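# Place bottles on ledges matching their cap colours

## Task

Set every bottle upright on the wall ledge whose coloured label strip is the same colour as that bottle's cap, with the bottle's entire base resting on the ledge.

## Robot and tools

Robot: two seven-joint arms, left_arm and right_arm, each ending in a parallel two-finger gripper. Equal joint values on both arms give mirrored postures. A gripper pose does not fix the elbow, so a big wrist turn can swing the elbow.

Frame: all positions and orientations are in one scene frame. Its origin lies on the plane z = 0, directly under the midpoint between the two arm bases, which sit 0.70 m higher. +x points forward (the way the arms face), +z points up, and left_arm is on the +y side. Image left and right do not correspond to arm names. Reported hand positions and orientations can be off by a few centimetres, more at long reach.

Gripper axes: the fingers point along the gripper's +z and close along its y. end_effector_position is the pinch point between the pads when shut, just under 1 cm behind the fingertips. Closing pushes the fingertips about 17 mm further along +z, mostly while the pads are still more than 70 mm apart.

Row layout (used by execute_actions and move): 16 numbers, always both arms. First left_arm: x, y, z (metres), qw, qx, qy, qz (unit quaternion, w first), opening; then the same eight for right_arm. Position and quaternion are an absolute pose in the scene frame, not an offset. Opening runs from -1 (closed) to +1 (fully open, 0.145 m); it is a commanded finger setting, not a pose. Going from fully open to closed needs at least about 0.5 s.

execute_actions: argument actions is a list of actions; each action is a list of up to 15 rows, one per 1/30 s control step. A shorter action repeats its last row to fill 15 steps. An action is rejected for both arms if any target lies over 0.6 m from that gripper's current position along any of the gripper's own axes; if the first action fails this against the last reported state, or anything is malformed, the whole call is rejected. Optional cameras: list of names, ["all"], or []; by default images appear only when actions is empty. An empty actions list also reports the current scene number and task.

move: target is one 16-number row or a list of up to 15 rows, all absolute poses, with no 0.6 m limit. Each gripper travels in a straight line from its Hand target, turning the short way. speed: m/s, 0.002 to 1.1, default 0.25; rotation capped at twice that in rad/s; one value or one per target. blend: metres of corner rounding per target in a list; 0 (default) stops at each. opening_speed: rate of change of the opening per second on the -1..+1 scale, at least 0.2. grip_force: newtons per finger pad, 3 to 10, one value or one per arm; it persists until changed. blocking=false returns after about 0.5 s while motion continues; a new move replaces the running one. A move runs at most 10 s. Paths ignore obstacles and the other arm. Faster moves hit harder and let the gripper lag or overshoot. The result adds a move: line giving the ending (done, off_target, moving, held, fault) and limits (limits=paced means the pose was clipped, limits=held means steps were withheld). done means at rest within 3 mm and 2 degrees; neither done nor off_target says anything about contact.

wait: seconds from 0 to 10; arms keep their last command and a running move continues. stop: brakes the running move (needs some distance). Both accept cameras.

zoom_image: camera is cam_high or cam_low; region is [x0, y0, x1, y1] in pixels of that camera's latest image, top-left origin, at most 504 by 504. read_manual: section "licences" returns URDF licence texts only. finished_scene: scene is the current scene's integer number; it ends the scene irreversibly and nothing else should be called in that reply. The bottles must stay placed without the robot's help.

Control behaviour: each step the commanded orientation is clipped to within 32 degrees of the measured one, then damped inverse kinematics drives the joints, favouring position. One action may fall short, so send the remainder next time. Hand target in the result is where each arm is actually heading. Tool commands shows current gripper commands; otherwise the last sent value stands, and sending 0 is itself a command. To keep an arm still, repeat its last reported pose and desired opening in every call; to keep orientation, repeat the same quaternion rather than the drifted reported one.

Results: end_effector_position and end_effector_quat_wxyz per arm; Joint positions (last number per arm = finger opening in metres); grip_measured on the -1..+1 scale; Joint torques (include arm weight, have offsets and noise; entries 3 and 4 wrap at ±28 N m); Joint velocities, possibly shown as within noise; motor temperatures; step readings of positions for execute_actions calls. To hold something, command an opening clearly below grip_measured; a larger gap squeezes harder, up to about 10 N per pad.

Cameras: cam_high and cam_low, both 896x504, with the calibration given (pinhole plus radial distortion, T_world_to_cam maps scene frame to camera frame); actual poses may differ by a few degrees and millimetres.

Avoid: the two grippers or arms touching or squeezing each other (the clearance check does not protect grippers, housings or wrist cameras); dropping bottles or releasing them while moving; knocking anything out of the work area; fast slams or deep presses into the table, wall or ledge; closing fast on objects. Holding loads, stretching out or pushing at unreachable poses heats motors: MOTOR HOT appears at 85 °C and an over-temperature fault stops the arm at 100 °C for 30 s or more. Loose objects may occasionally be nudged by outside pushes.

Each tool is called as name(argument=value, ...), one argument or row to a line, values as JSON.

## Session

execute_actions(
  actions=[],
)

zoom_image(
  camera="cam_low",
  region=[320, 110, 640, 400],
)

zoom_image(
  camera="cam_high",
  region=[420, 190, 690, 430],
)

Scene clock: 0.00 s.
left_arm: end_effector_position=(+0.2239, +0.1828, +0.6144) grip_measured=+1.00 end_effector_quat_wxyz=(-0.319, +0.395, -0.515, +0.691) | right_arm: end_effector_position=(+0.4009, -0.1655, +0.3728) grip_measured=+1.00 end_effector_quat_wxyz=(+0.260, +0.265, +0.837, +0.401)
Joint positions: left_arm=[-1.106 0.942 0.535 2.339 -0.48 -0.199 -0.367 0.145] | right_arm=[0.583 0.619 -0.841 0.925 -1.182 -0.496 -0.047 0.145]
Joint velocities: within noise
Joint torques (N m): no reading
Motor temperatures (°C): left_arm=[21 21 22 21 21 23 21] | right_arm=[20 22 22 19 20 19 21]
Hand target: left_arm +0.2239, +0.1828, +0.6144; -0.319, +0.395, -0.515, +0.691 | right_arm +0.4009, -0.1655, +0.3728; +0.260, +0.265, +0.837, +0.401
Tool commands: left_gripper/opening=+1.0 right_gripper/opening=+1.0

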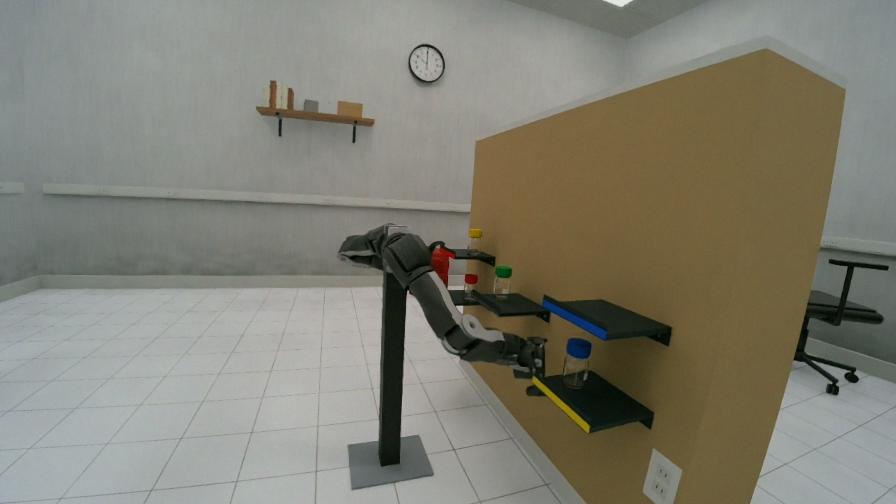

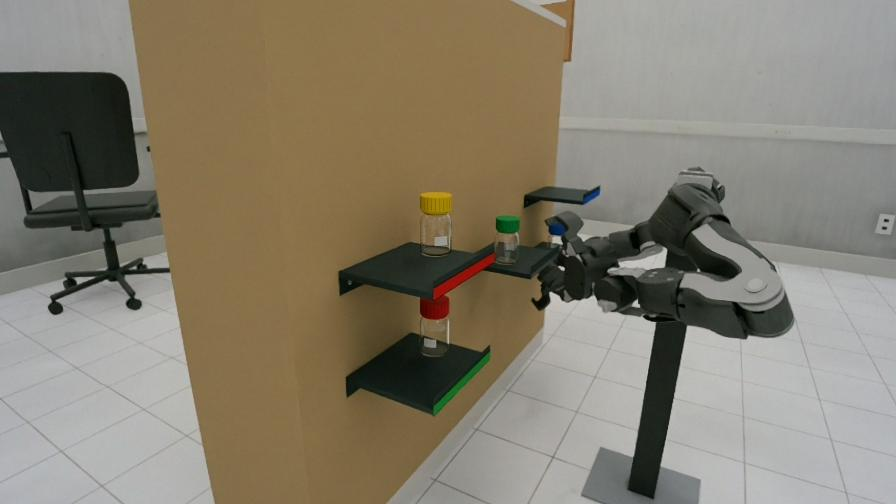

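Scaled by 1.575 from the camera's 896x504 image, which has a finer 1280x720 frame.

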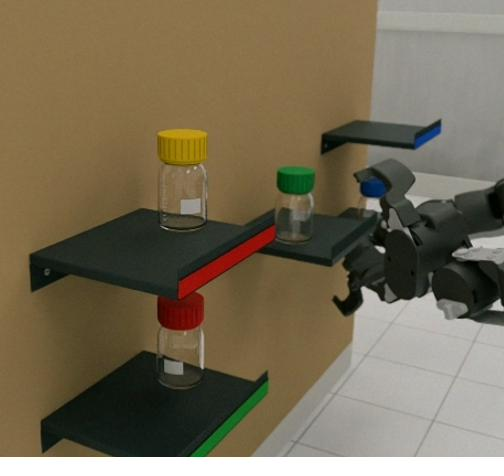

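Scaled by 1.867 from the camera's 896x504 image, which has a finer 1280x720 frame.

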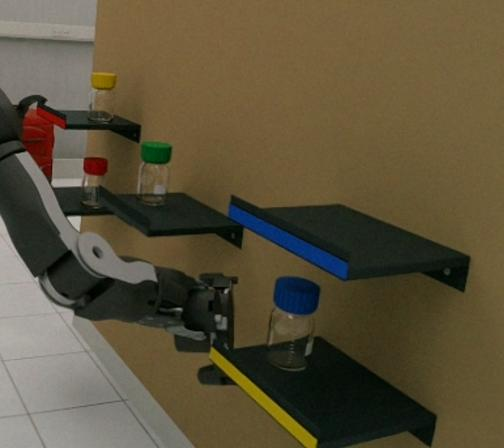

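move(
  target=[
    [0.265,0.25,0.69,-0.0923,0.7011,0.0923,0.7011,1,0.26,-0.2,0.41,0.0923,0.7011,-0.0923,0.7011,1],
    [0.265,0.315,0.705,-0.0923,0.7011,0.0923,0.7011,1,0.255,-0.29,0.512,0.0923,0.7011,-0.0923,0.7011,1],
    [0.335,0.333,0.705,-0.0923,0.7011,0.0923,0.7011,1,0.335,-0.336,0.512,0.0923,0.7011,-0.0923,0.7011,1],
  ],
  speed=[0.25,0.2,0.12],
  blend=[0.03,0.02,0],
  cameras=["all"],
)

zoom_image(
  camera="cam_low",
  region=[380, 150, 620, 360],
)

zoom_image(
  camera="cam_high",
  region=[420, 190, 690, 430],
)

Scene clock: 58.03 s.
left_arm: end_effector_position=(+0.3350, +0.3331, +0.7070) grip_measured=+1.00 end_effector_quat_wxyz=(-0.093, +0.699, +0.091, +0.703) | right_arm: end_effector_position=(+0.3347, -0.3379, +0.5143) grip_measured=+1.00 end_effector_quat_wxyz=(+0.096, +0.698, -0.094, +0.703)
Joint positions: left_arm=[-0.523 1.396 0.675 2.06 1.499 0.196 -0.645 0.145] | right_arm=[-0.194 0.528 0.226 1.677 0.55 0.006 -0.13 0.145]
Joint torques (N m): left_arm=[3.49 5.39 2.51 0.9 -0.11 -0.61 0.07] | right_arm=[2.49 4.58 1.42 3.56 0.11 -0.36 0.15]
Hand target: left_arm +0.3350, +0.3330, +0.7050; -0.092, +0.701, +0.092, +0.701 | right_arm +0.3350, -0.3360, +0.5120; +0.092, +0.701, -0.092, +0.701
Off the commanded pose: left_arm 0.002 m, 0 deg | right_arm 0.003 m, 1 deg.
move: done

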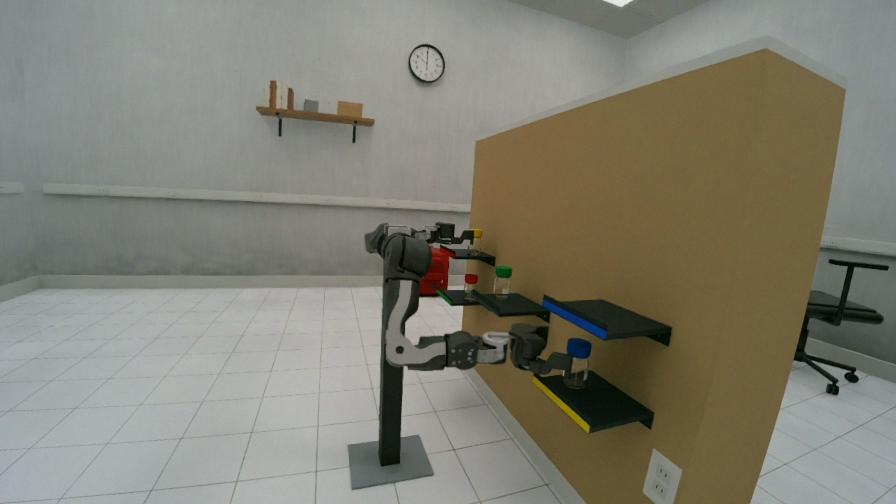

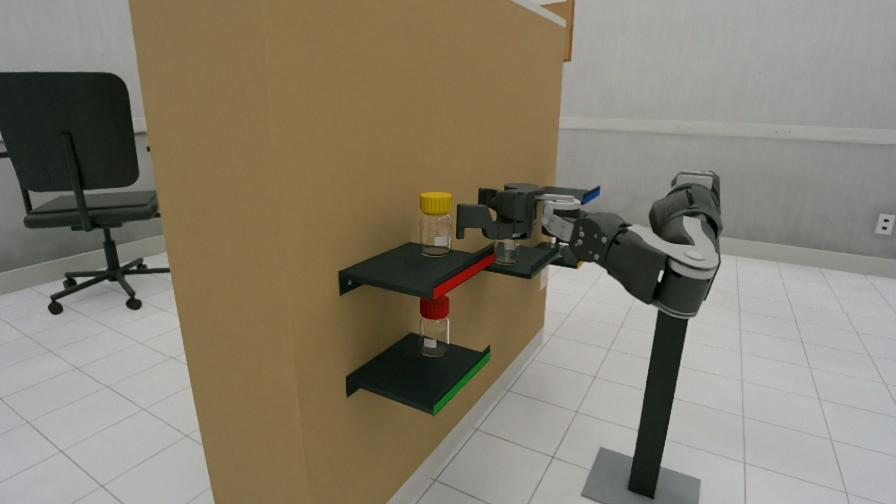

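Scaled by 2.100 from the camera's 896x504 image, which has a finer 1280x720 frame.

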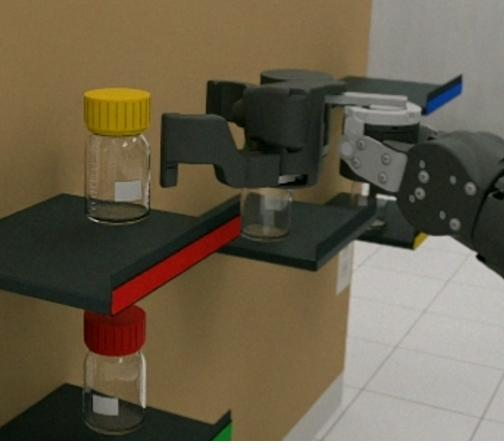

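Scaled by 1.867 from the camera's 896x504 image, which has a finer 1280x720 frame.

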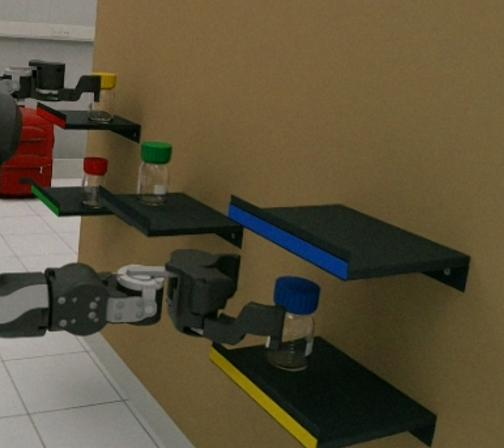

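move(
  target=[
    [0.384,0.345,0.704,-0.0923,0.7011,0.0923,0.7011,1,0.382,-0.349,0.510,0.0923,0.7011,-0.0923,0.7011,1],
    [0.384,0.345,0.704,-0.0923,0.7011,0.0923,0.7011,-0.7,0.382,-0.349,0.510,0.0923,0.7011,-0.0923,0.7011,-0.7],
  ],
  speed=0.1,
  opening_speed=1.2,
  cameras=["all"],
)

zoom_image(
  camera="cam_low",
  region=[380, 150, 620, 360],
)

zoom_image(
  camera="cam_high",
  region=[420, 190, 690, 430],
)

Scene clock: 70.23 s.
left_arm: end_effector_position=(+0.3844, +0.3438, +0.7049) grip_measured=-0.25 end_effector_quat_wxyz=(-0.092, +0.699, +0.089, +0.704) | right_arm: end_effector_position=(+0.3820, -0.3504, +0.5117) grip_measured=-0.32 end_effector_quat_wxyz=(+0.094, +0.700, -0.095, +0.702)
Joint positions: left_arm=[-1.407 1.672 1.428 1.8 1.584 0.012 -0.586 0.057] | right_arm=[0.063 0.553 0.122 1.431 0.54 0.003 -0.091 0.052]
Joint torques (N m): left_arm=[5 1.04 3.95 0.05 -0.1 -0.49 -0.02] | right_arm=[3.57 4.89 1.59 3.52 0.02 -0.51 0.16]
Hand target: left_arm +0.3840, +0.3451, +0.7040; -0.094, +0.700, +0.091, +0.702 | right_arm +0.3820, -0.3490, +0.5101; +0.092, +0.701, -0.092, +0.701
Off the commanded pose: left_arm 0.002 m, 1 deg | right_arm 0.002 m, 0 deg.
joint sent to its limit (left arm) — joint 1 (shoulder pitch), lower limit; joint 5 (forearm roll), upper limit. The joint targets still meet the commanded pose.
move: done

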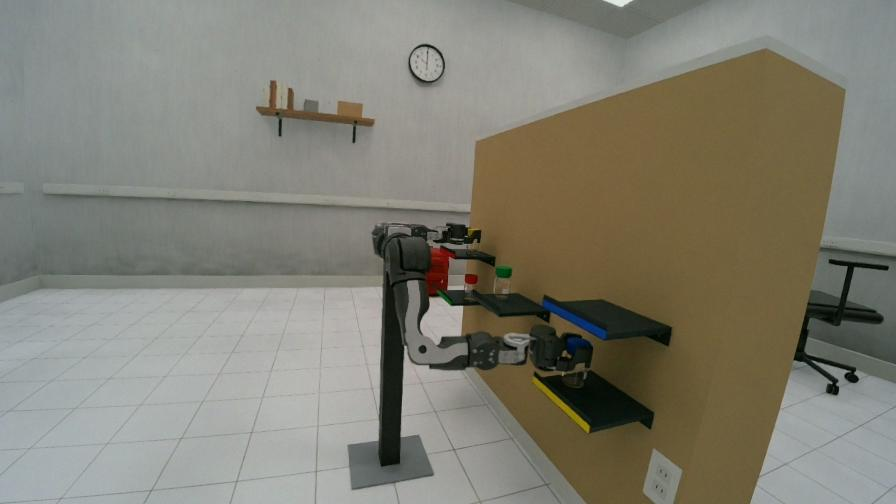

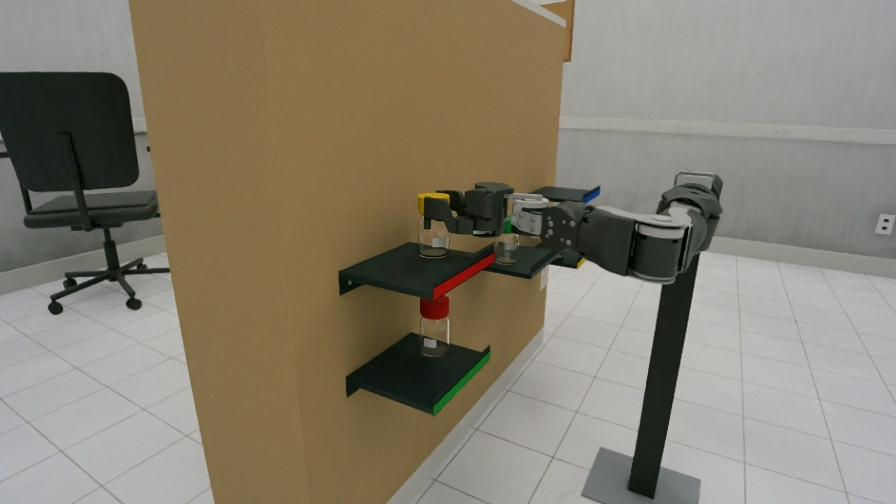

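Scaled by 2.100 from the camera's 896x504 image, which has a finer 1280x720 frame.

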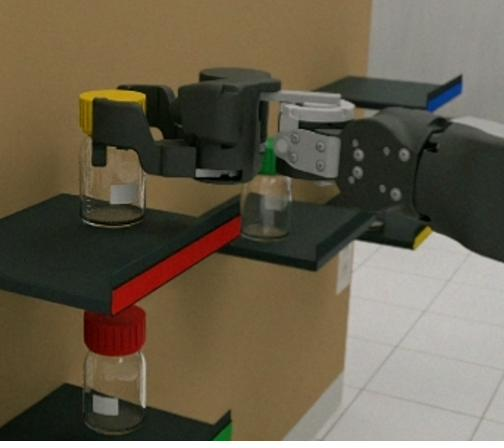

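Scaled by 1.867 from the camera's 896x504 image, which has a finer 1280x720 frame.

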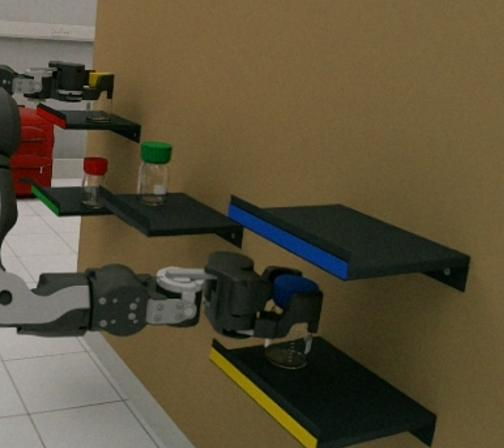

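move(
  target=[
    [0.384,0.345,0.735,-0.0923,0.7011,0.0923,0.7011,-0.7,0.382,-0.349,0.530,0.0923,0.7011,-0.0923,0.7011,-0.7],
    [0.36,0.27,0.745,-0.0436,0.7058,0.0436,0.7058,-0.7,0.37,-0.2,0.535,0.0923,0.7011,-0.0923,0.7011,-0.7],
    [0.35,0.2,0.755,0,0.7071,0,0.7071,-0.7,0.37,-0.2,0.735,0.0923,0.7011,-0.0923,0.7011,-0.7],
  ],
  speed=[0.08,0.15,0.2],
  blend=[0.01,0.02,0],
  cameras=["all"],
)

Scene clock: 86.83 s.
left_arm: end_effector_position=(+0.3507, +0.1994, +0.7511) grip_measured=-0.25 end_effector_quat_wxyz=(-0.020, +0.665, -0.028, +0.746) | right_arm: end_effector_position=(+0.3705, -0.1992, +0.7339) grip_measured=-0.40 end_effector_quat_wxyz=(+0.089, +0.703, -0.092, +0.700)
Joint positions: left_arm=[-1.381 1.813 1.569 2.201 1.584 0.098 -0.857 0.057] | right_arm=[0.853 0.654 -0.437 2.106 1.31 0.785 -1.273 0.046]
Joint torques (N m): left_arm=[6.32 1.09 3.81 -0.31 -0.21 -0.73 -0.11] | right_arm=[5.97 1.86 2.45 1.5 -0.47 -0.06 -0.14]
Hand target: left_arm +0.3500, +0.2000, +0.7547; -0.019, +0.660, -0.023, +0.750 | right_arm +0.3700, -0.2000, +0.7350; +0.092, +0.701, -0.092, +0.701
Off the commanded pose: left_arm 0.004 m, 8 deg | right_arm 0.001 m, 0 deg.
joint sent to its limit (left arm) — joint 3 (upper arm roll), upper limit; joint 5 (forearm roll), upper limit. The joint targets are off in orientation, not in position.
joint sent to its limit (right arm) — joint 6 (wrist pitch), upper limit. The joint targets still meet the commanded pose.
move: off_target (left_arm)

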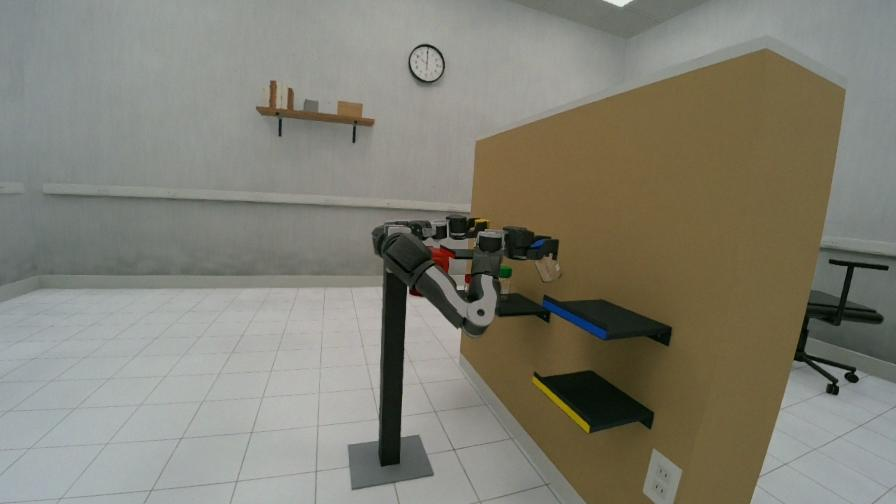

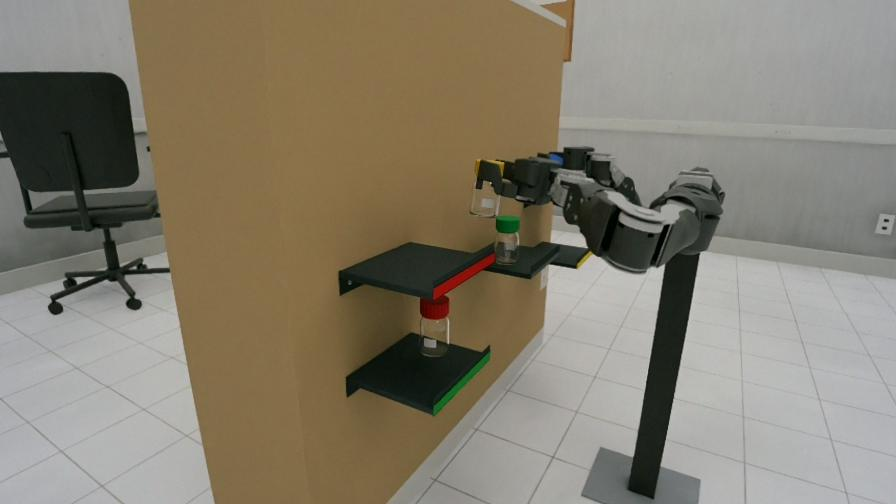

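zoom_image(
  camera="cam_high",
  region=[450, 190, 620, 320],
)

zoom_image(
  camera="cam_low",
  region=[430, 120, 630, 280],
)

Scaled by 2.965 from the camera's 896x504 image, which has a finer 1280x720 frame.

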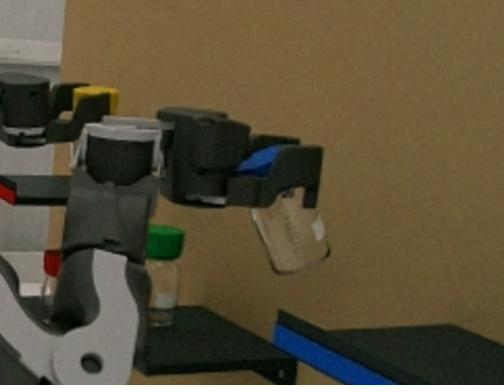

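Scaled by 2.520 from the camera's 896x504 image, which has a finer 1280x720 frame.

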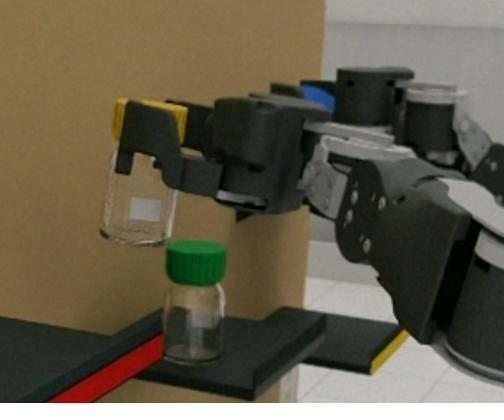

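move(
  target=[0.33,0.18,0.77,0.299,0.641,0.299,0.641,-0.8,0.36,-0.22,0.76,0.0701,0.8357,-0.11,0.5324,-0.8],
  speed=0.25,
  cameras=["all"],
)

zoom_image(
  camera="cam_high",
  region=[450, 190, 620, 320],
)

zoom_image(
  camera="cam_low",
  region=[430, 120, 630, 280],
)

Scene clock: 144.77 s.
left_arm: end_effector_position=(+0.3298, +0.1810, +0.7699) grip_measured=-0.25 end_effector_quat_wxyz=(+0.231, +0.521, +0.266, +0.778) | right_arm: end_effector_position=(+0.3614, -0.2184, +0.7569) grip_measured=-0.40 end_effector_quat_wxyz=(+0.087, +0.710, -0.123, +0.688)
Joint positions: left_arm=[-1.407 2.012 1.522 2.3 1.584 -0.781 -1.265 0.057] | right_arm=[0.977 0.728 -0.419 2.102 1.559 0.785 -1.425 0.046]
Joint torques (N m): left_arm=[5.24 0.59 2.51 -0.01 -0.31 -0.33 0.66] | right_arm=[6.08 1.89 4.16 1.22 -0.28 0.01 -0.11]
Hand target: left_arm +0.3296, +0.1801, +0.7697; +0.236, +0.520, +0.265, +0.777 | right_arm +0.3602, -0.2200, +0.7597; +0.088, +0.707, -0.126, +0.690
Off the commanded pose: left_arm 0.001 m, 23 deg | right_arm 0.004 m, 23 deg.
joint read past its limit (left arm) — joint 2 (shoulder roll), upper limit.
joint sent to its limit (left arm) — joint 1 (shoulder pitch), lower limit; joint 2 (shoulder roll), upper limit; joint 5 (forearm roll), upper limit; joint 6 (wrist pitch), lower limit. The joint targets are off in orientation, not in position.
joint sent to its limit (right arm) — joint 5 (forearm roll), upper limit; joint 6 (wrist pitch), upper limit. The joint targets are off in orientation, not in position.
move: off_target (left_arm, right_arm)

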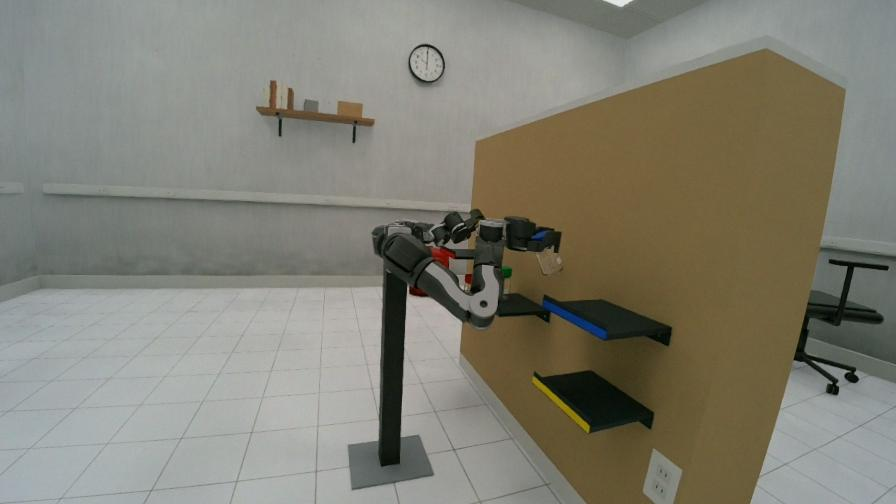

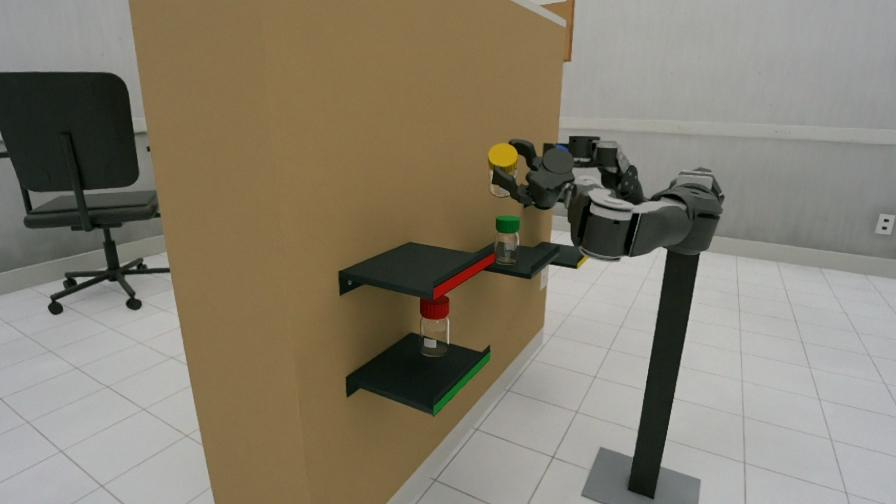

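Scaled by 2.965 from the camera's 896x504 image, which has a finer 1280x720 frame.

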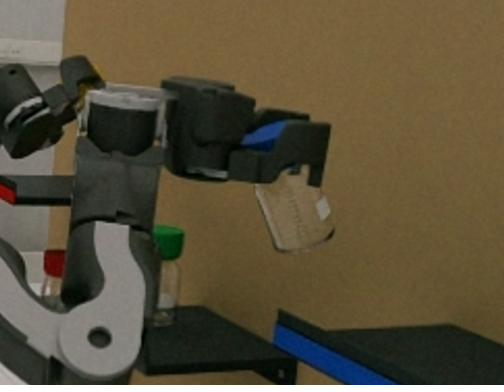

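Scaled by 2.520 from the camera's 896x504 image, which has a finer 1280x720 frame.

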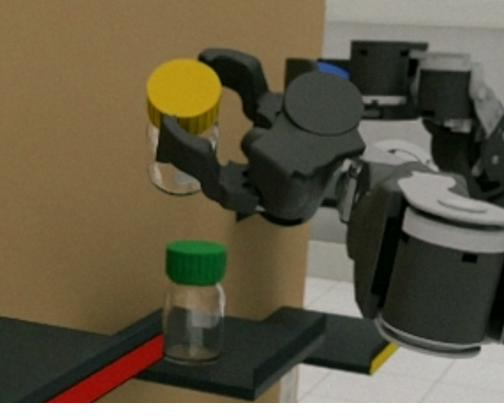

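move(
  target=[
    [0.28,0.2,0.72,0,0.7071,0,0.7071,-0.8,0.37,-0.3,0.77,0.139,0.8143,-0.2182,0.5187,-0.8],
    [0.3,0.2,0.5,0,0.7071,0,0.7071,-0.8,0.37,-0.36,0.765,0.139,0.8143,-0.2182,0.5187,-0.8],
    [0.39,0.2,0.385,0,0.7071,0,0.7071,-0.8,0.37,-0.37,0.765,0.139,0.8143,-0.2182,0.5187,-0.8],
  ],
  speed=0.22,
  blend=[0.03,0.05,0],
  cameras=["all"],
)

zoom_image(
  camera="cam_high",
  region=[450, 190, 650, 340],
)

zoom_image(
  camera="cam_low",
  region=[430, 120, 630, 380],
)

Scene clock: 173.07 s.
left_arm: end_effector_position=(+0.3325, +0.2300, +0.4488) grip_measured=-0.25 end_effector_quat_wxyz=(+0.076, +0.879, -0.196, +0.428) | right_arm: end_effector_position=(+0.3698, -0.3707, +0.7653) grip_measured=-0.40 end_effector_quat_wxyz=(+0.171, +0.726, -0.198, +0.635)
Joint positions: left_arm=[-1.407 2.011 0.579 1.693 1.585 -0.173 -0.107 0.057] | right_arm=[1.003 1.127 -0.351 1.734 1.559 0.785 -1.033 0.046]
Joint torques (N m): left_arm=[5.92 1.12 2.02 0.43 0.13 -0.67 0.23] | right_arm=[4.97 4.02 2.56 1.16 -0.23 -0.18 0.14]
Hand target: left_arm +0.3313, +0.2294, +0.4478; +0.078, +0.879, -0.196, +0.427 | right_arm +0.3702, -0.3701, +0.7647; +0.171, +0.728, -0.196, +0.635
Off the commanded pose: left_arm 0.091 m, 45 deg; orientation clipped | right_arm 0.001 m, 17 deg.
joint read past its limit (left arm) — joint 2 (shoulder roll), upper limit.
joint sent to its limit (left arm) — joint 1 (shoulder pitch), lower limit; joint 2 (shoulder roll), upper limit; joint 5 (forearm roll), upper limit. The joint targets are off in position and orientation.
joint sent to its limit (right arm) — joint 5 (forearm roll), upper limit; joint 6 (wrist pitch), upper limit. The joint targets are off in orientation, not in position.
move: off_target (left_arm, right_arm); limits=paced

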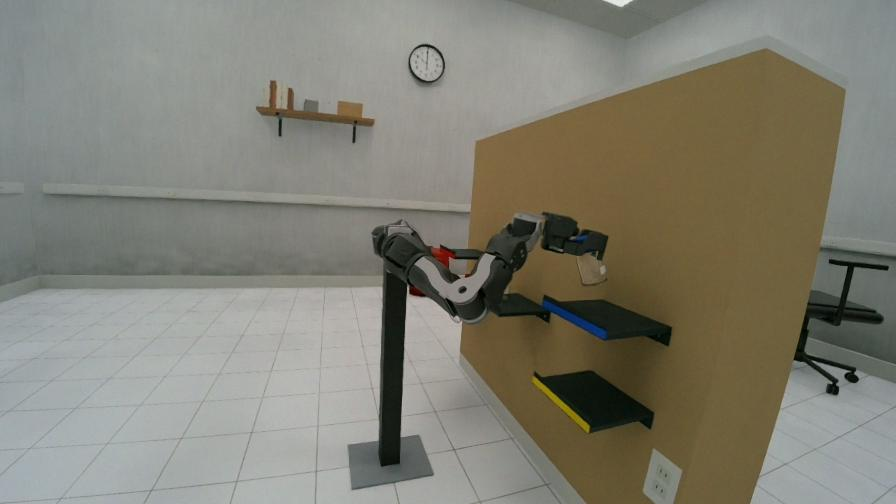

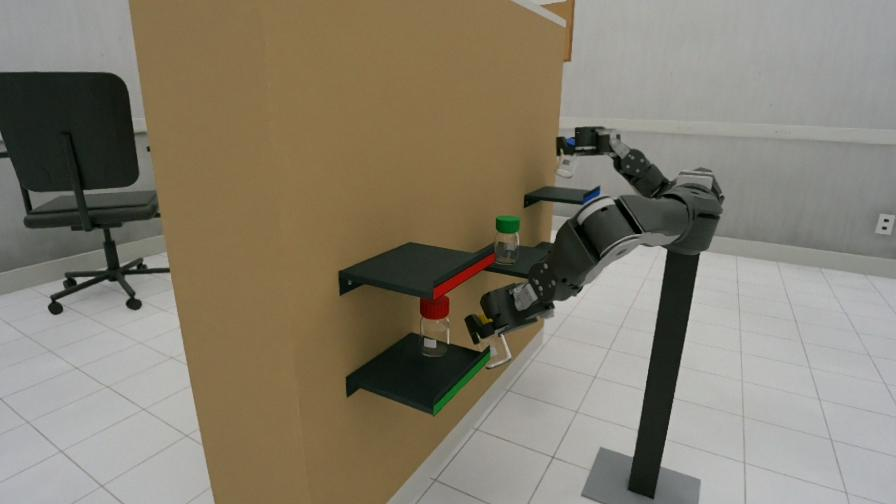

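Scaled by 2.520 from the camera's 896x504 image, which has a finer 1280x720 frame.

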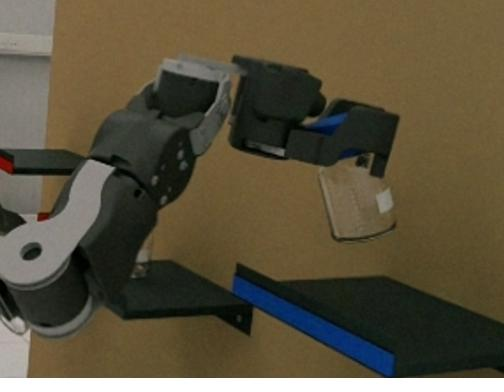

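Scaled by 1.938 from the camera's 896x504 image, which has a finer 1280x720 frame.

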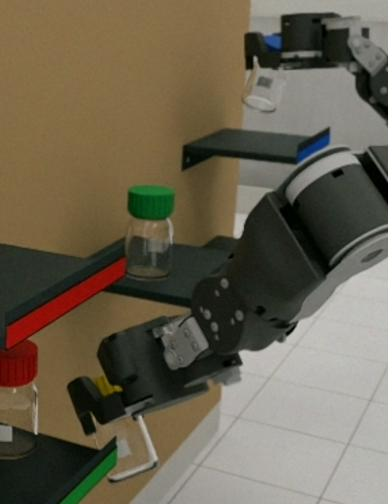

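move(
  target=[
    [0.24,0.23,0.43,0.078,0.879,-0.196,0.427,-0.8,0.372,-0.375,0.725,0.171,0.728,-0.196,0.635,-0.8],
    [0.22,0.25,0.25,0,0.9239,0,0.3827,-0.8,0.372,-0.375,0.712,0.171,0.728,-0.196,0.635,-0.8],
  ],
  speed=0.2,
  blend=[0.03,0],
  cameras=["all"],
)

zoom_image(
  camera="cam_high",
  region=[450, 190, 650, 340],
)

zoom_image(
  camera="cam_low",
  region=[430, 120, 730, 440],
)

Scene clock: 208.80 s.
left_arm: end_effector_position=(+0.1901, +0.2738, +0.3573) grip_measured=-0.25 end_effector_quat_wxyz=(+0.059, +0.957, -0.200, +0.204) | right_arm: end_effector_position=(+0.3718, -0.3755, +0.7131) grip_measured=-0.40 end_effector_quat_wxyz=(+0.172, +0.726, -0.197, +0.635)
Joint positions: left_arm=[-1.407 1.996 0.129 1.764 1.584 -0.151 -0.1 0.057] | right_arm=[0.722 1.22 -0.333 1.782 1.501 0.537 -0.936 0.046]
Joint torques (N m): left_arm=[3.97 1.04 0.65 0.7 0.13 -0.3 0.3] | right_arm=[3.71 5.34 4 1.32 -0.28 -0.29 0.14]
Hand target: left_arm +0.1885, +0.2737, +0.3566; +0.061, +0.957, -0.199, +0.201 | right_arm +0.3720, -0.3750, +0.7120; +0.171, +0.728, -0.196, +0.635
Off the commanded pose: left_arm 0.114 m, 32 deg | right_arm 0.001 m, 0 deg.
joint sent to its limit (left arm) — joint 1 (shoulder pitch), lower limit; joint 5 (forearm roll), upper limit. The joint targets are off in position and orientation.
move: off_target (left_arm)

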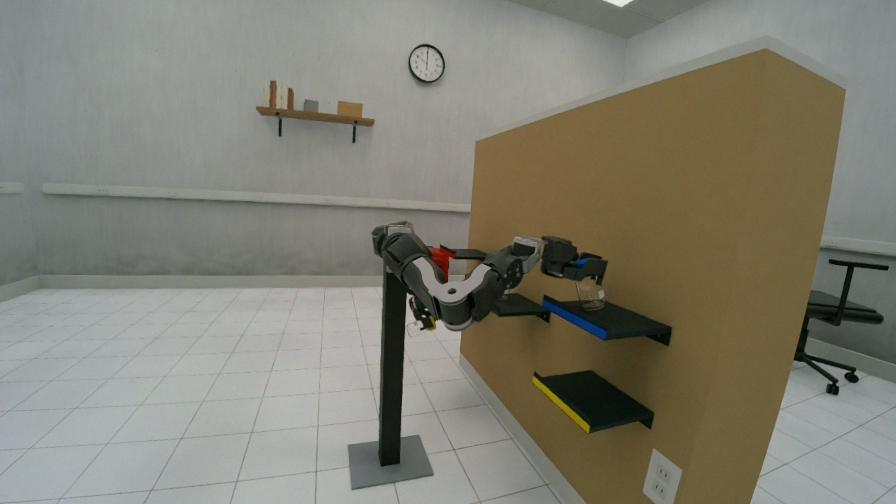

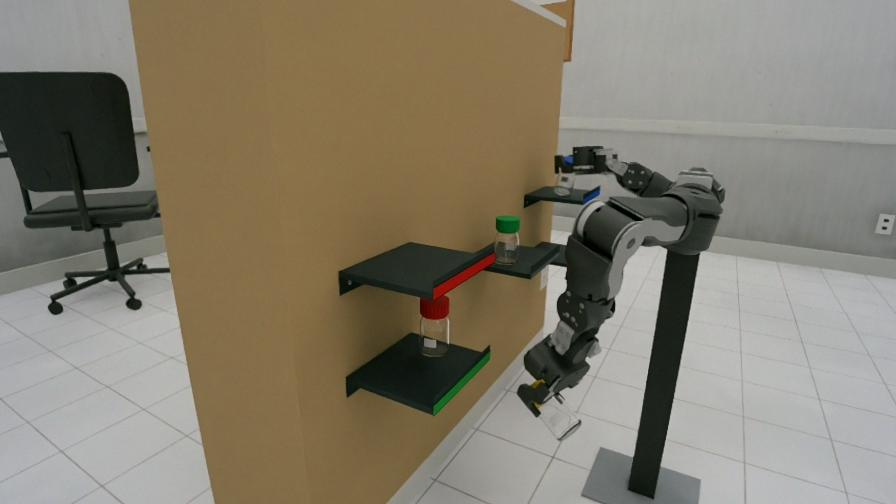

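Scaled by 2.520 from the camera's 896x504 image, which has a finer 1280x720 frame.

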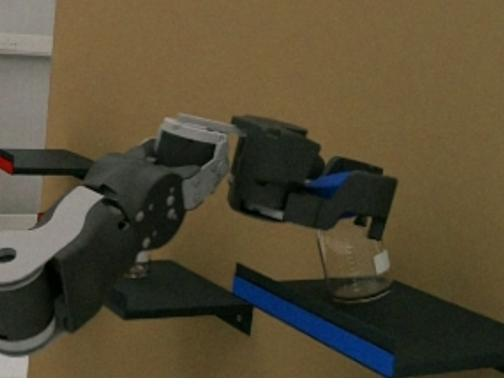

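Scaled by 1.575 from the camera's 896x504 image, which has a finer 1280x720 frame.

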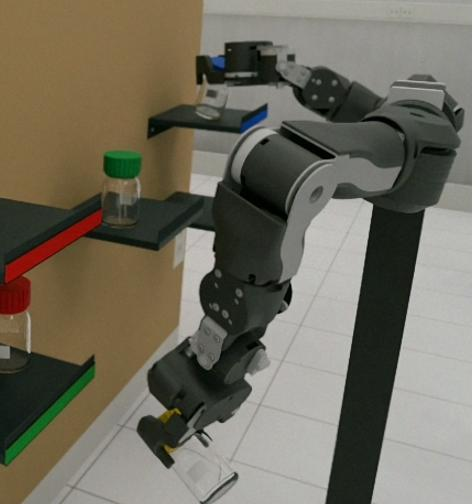

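move(
  target=[
    [0.25,0.24,0.37,-0.0144,0.831,-0.515,0.212,-0.8,0.372,-0.372,0.74,0.139,0.8143,-0.2182,0.5187,-0.8],
  ],
  speed=0.25,
  cameras=["all"],
)

zoom_image(
  camera="cam_high",
  region=[450, 190, 650, 340],
)

Scene clock: 241.80 s.
left_arm: end_effector_position=(+0.2442, +0.2444, +0.3838) grip_measured=-0.25 end_effector_quat_wxyz=(-0.006, +0.827, -0.514, +0.227) | right_arm: end_effector_position=(+0.3725, -0.3715, +0.7395) grip_measured=-0.40 end_effector_quat_wxyz=(+0.162, +0.746, -0.198, +0.615)
Joint positions: left_arm=[-1.407 2.011 0.409 1.76 0.95 0.129 -0.01 0.057] | right_arm=[0.893 1.117 -0.29 1.738 1.559 0.785 -1.015 0.046]
Joint torques (N m): left_arm=[5.02 1.09 2.17 0.68 0.04 -0.24 0.1] | right_arm=[5.6 4.55 2.63 1.18 -0.24 -0.16 -0.08]
Hand target: left_arm +0.2438, +0.2443, +0.3834; -0.005, +0.827, -0.515, +0.226 | right_arm +0.3722, -0.3721, +0.7398; +0.164, +0.746, -0.198, +0.614
Off the commanded pose: left_arm 0.016 m, 2 deg | right_arm 0.001 m, 14 deg.
joint read past its limit (left arm) — joint 2 (shoulder roll), upper limit.
joint sent to its limit (left arm) — joint 1 (shoulder pitch), lower limit; joint 2 (shoulder roll), upper limit. The joint targets are off in position, not in orientation.
joint sent to its limit (right arm) — joint 5 (forearm roll), upper limit; joint 6 (wrist pitch), upper limit. The joint targets are off in orientation, not in position.
move: off_target (left_arm, right_arm)

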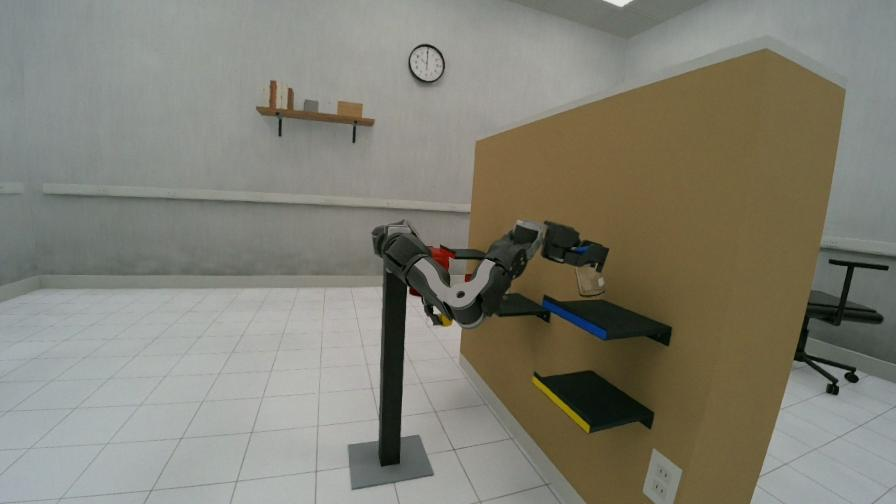

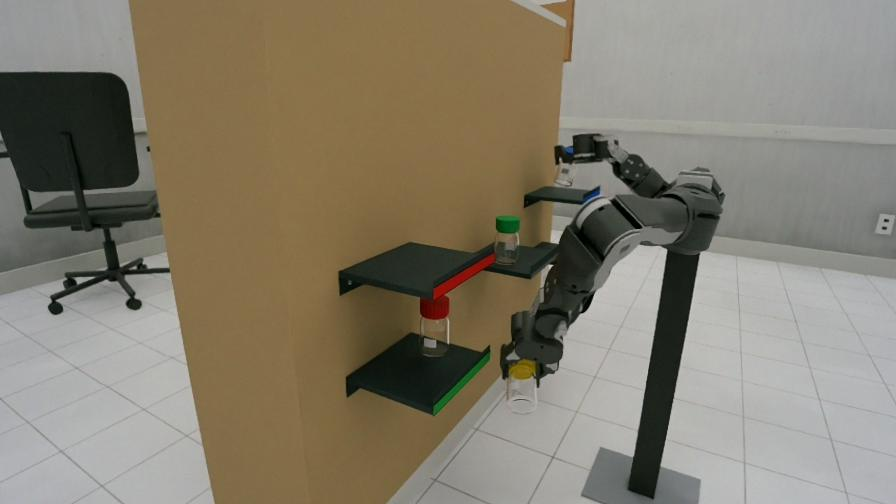

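Scaled by 2.520 from the camera's 896x504 image, which has a finer 1280x720 frame.

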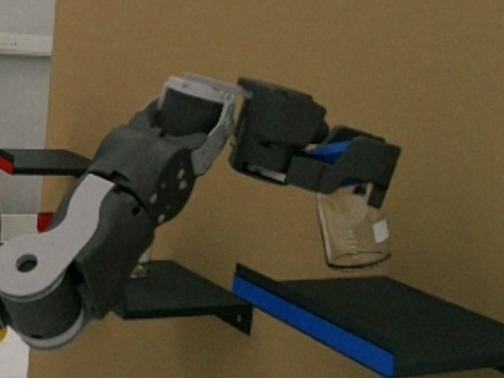

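move(
  target=[
    [0.22,0.28,0.25,-0.0053,0.827,-0.515,0.226,-0.8,0.372,-0.372,0.716,0.139,0.8143,-0.2182,0.5187,-0.8],
    [0.18,0.3,0.18,-0.0053,0.827,-0.515,0.226,-0.8,0.372,-0.372,0.706,0.139,0.8143,-0.2182,0.5187,-0.8],
  ],
  speed=[0.2,0.08],
  blend=[0.01,0],
  cameras=["all"],
)

zoom_image(
  camera="cam_high",
  region=[450, 190, 650, 340],
)

Scene clock: 257.93 s.
left_arm: end_effector_position=(+0.1507, +0.3172, +0.3416) grip_measured=-0.25 end_effector_quat_wxyz=(-0.003, +0.840, -0.522, +0.151) | right_arm: end_effector_position=(+0.3726, -0.3716, +0.7054) grip_measured=-0.41 end_effector_quat_wxyz=(+0.156, +0.769, -0.203, +0.586)
Joint positions: left_arm=[-1.407 1.949 0.005 1.655 0.839 -0.122 -0.078 0.057] | right_arm=[0.757 1.094 -0.219 1.749 1.559 0.784 -1.021 0.045]
Joint torques (N m): left_arm=[3.26 1.12 0.25 0.25 0.05 -0.14 0.14] | right_arm=[4.63 4.18 4.36 1.63 -0.23 -0.16 -0.16]
Hand target: left_arm +0.1491, +0.3178, +0.3410; -0.002, +0.840, -0.523, +0.148 | right_arm +0.3722, -0.3721, +0.7056; +0.157, +0.769, -0.204, +0.585
Off the commanded pose: left_arm 0.165 m, 9 deg | right_arm 0.001 m, 10 deg.
joint sent to its limit (left arm) — joint 1 (shoulder pitch), lower limit. The joint targets are off in position and orientation.
joint sent to its limit (right arm) — joint 5 (forearm roll), upper limit; joint 6 (wrist pitch), upper limit. The joint targets are off in orientation, not in position.
move: off_target (left_arm, right_arm)

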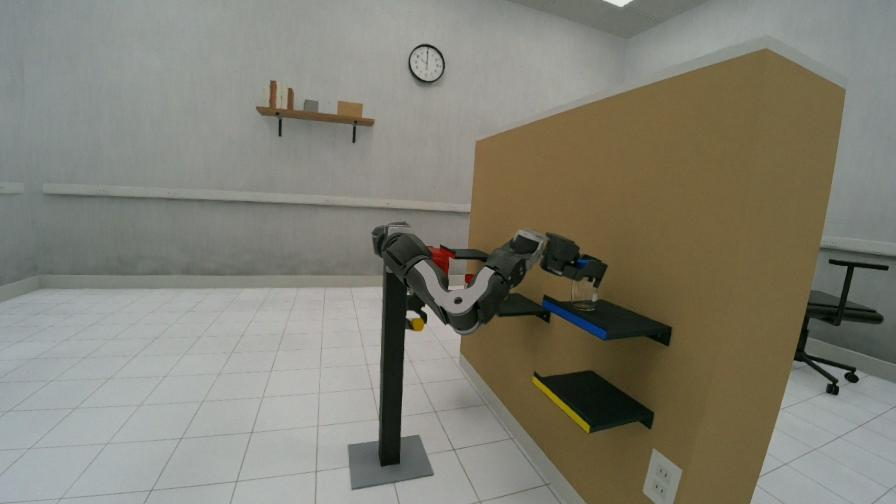

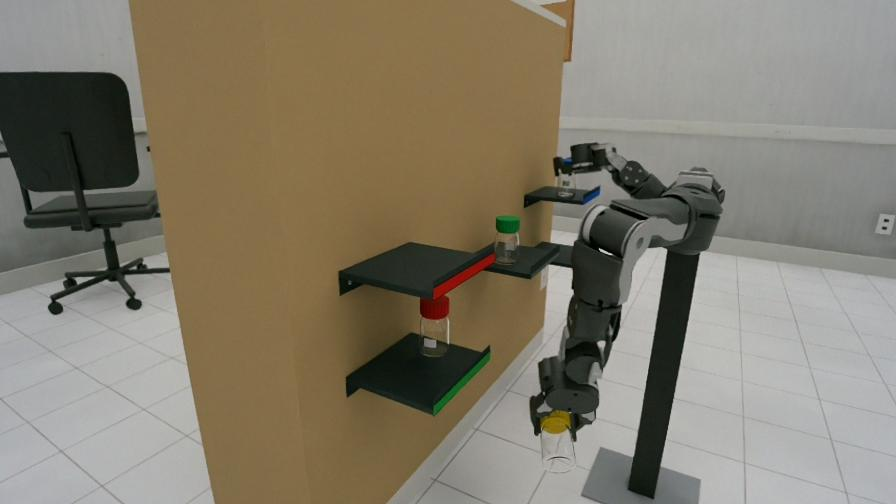

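Scaled by 2.520 from the camera's 896x504 image, which has a finer 1280x720 frame.

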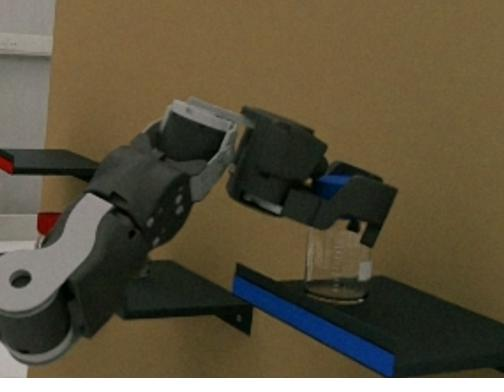

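move(
  target=[
    [0.28,0.07,0.38,0.3187,0.777,-0.4245,0.339,-0.8,0.372,-0.372,0.698,0.139,0.8143,-0.2182,0.5187,-0.8],
  ],
  speed=0.2,
  cameras=["all"],
)

zoom_image(
  camera="cam_high",
  region=[450, 190, 650, 340],
)

Scene clock: 297.37 s.
left_arm: end_effector_position=(+0.2429, +0.1297, +0.4475) grip_measured=-0.25 end_effector_quat_wxyz=(+0.240, +0.811, -0.412, +0.339) | right_arm: end_effector_position=(+0.3719, -0.3726, +0.7029) grip_measured=-0.43 end_effector_quat_wxyz=(+0.156, +0.768, -0.207, +0.585)
Joint positions: left_arm=[-1.407 2.011 0.568 1.926 1.293 -0.091 0.152 0.057] | right_arm=[0.736 1.089 -0.201 1.753 1.553 0.78 -1.021 0.043]
Joint torques (N m): left_arm=[5.1 0.88 2.37 1.74 0.28 -0.58 0.31] | right_arm=[3.36 3.57 3.54 1.18 -0.07 -0.02 -0.16]
Hand target: left_arm +0.2419, +0.1285, +0.4478; +0.244, +0.810, -0.411, +0.338 | right_arm +0.3721, -0.3721, +0.6978; +0.155, +0.774, -0.206, +0.578
Off the commanded pose: left_arm 0.097 m, 10 deg | right_arm 0.005 m, 10 deg.
joint read past its limit (left arm) — joint 2 (shoulder roll), upper limit.
joint sent to its limit (left arm) — joint 1 (shoulder pitch), lower limit; joint 2 (shoulder roll), upper limit. The joint targets are off in position and orientation.
joint sent to its limit (right arm) — joint 5 (forearm roll), upper limit; joint 6 (wrist pitch), upper limit. The joint targets are off in orientation, not in position.
move: off_target (left_arm, right_arm)

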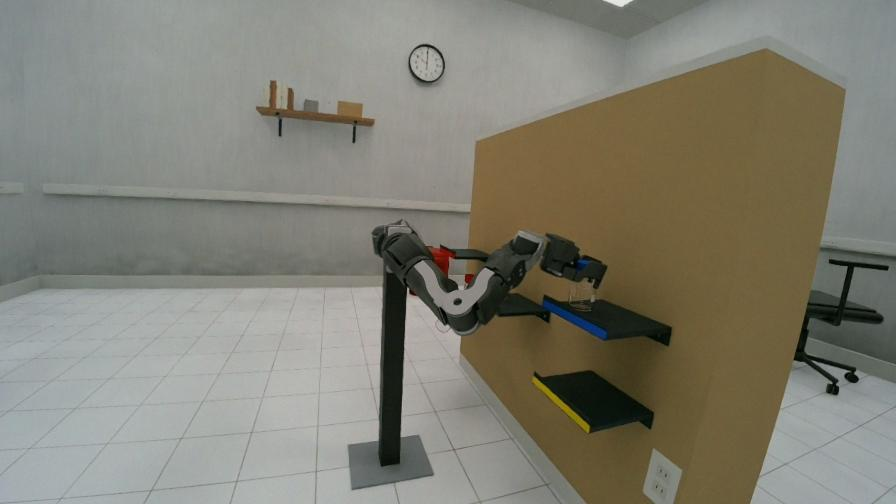

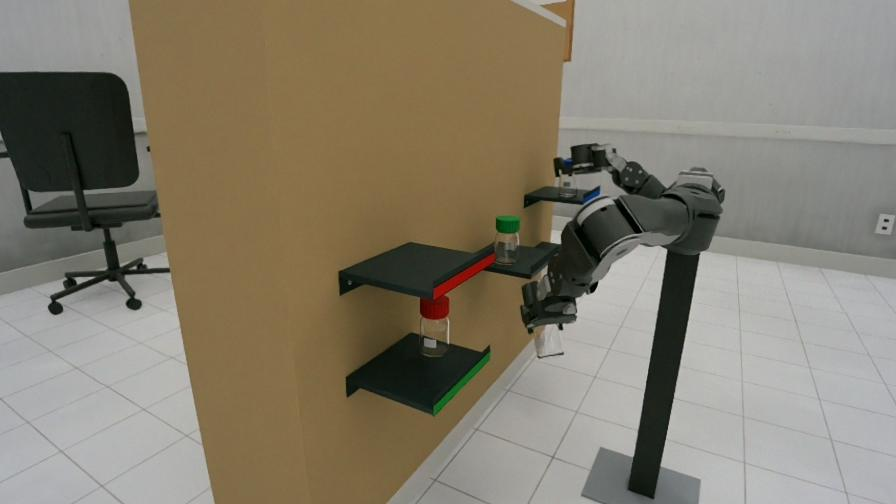

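Scaled by 2.520 from the camera's 896x504 image, which has a finer 1280x720 frame.

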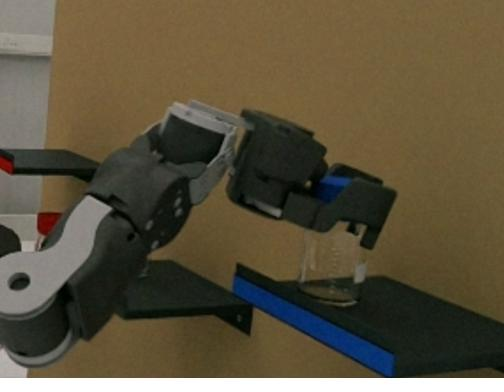

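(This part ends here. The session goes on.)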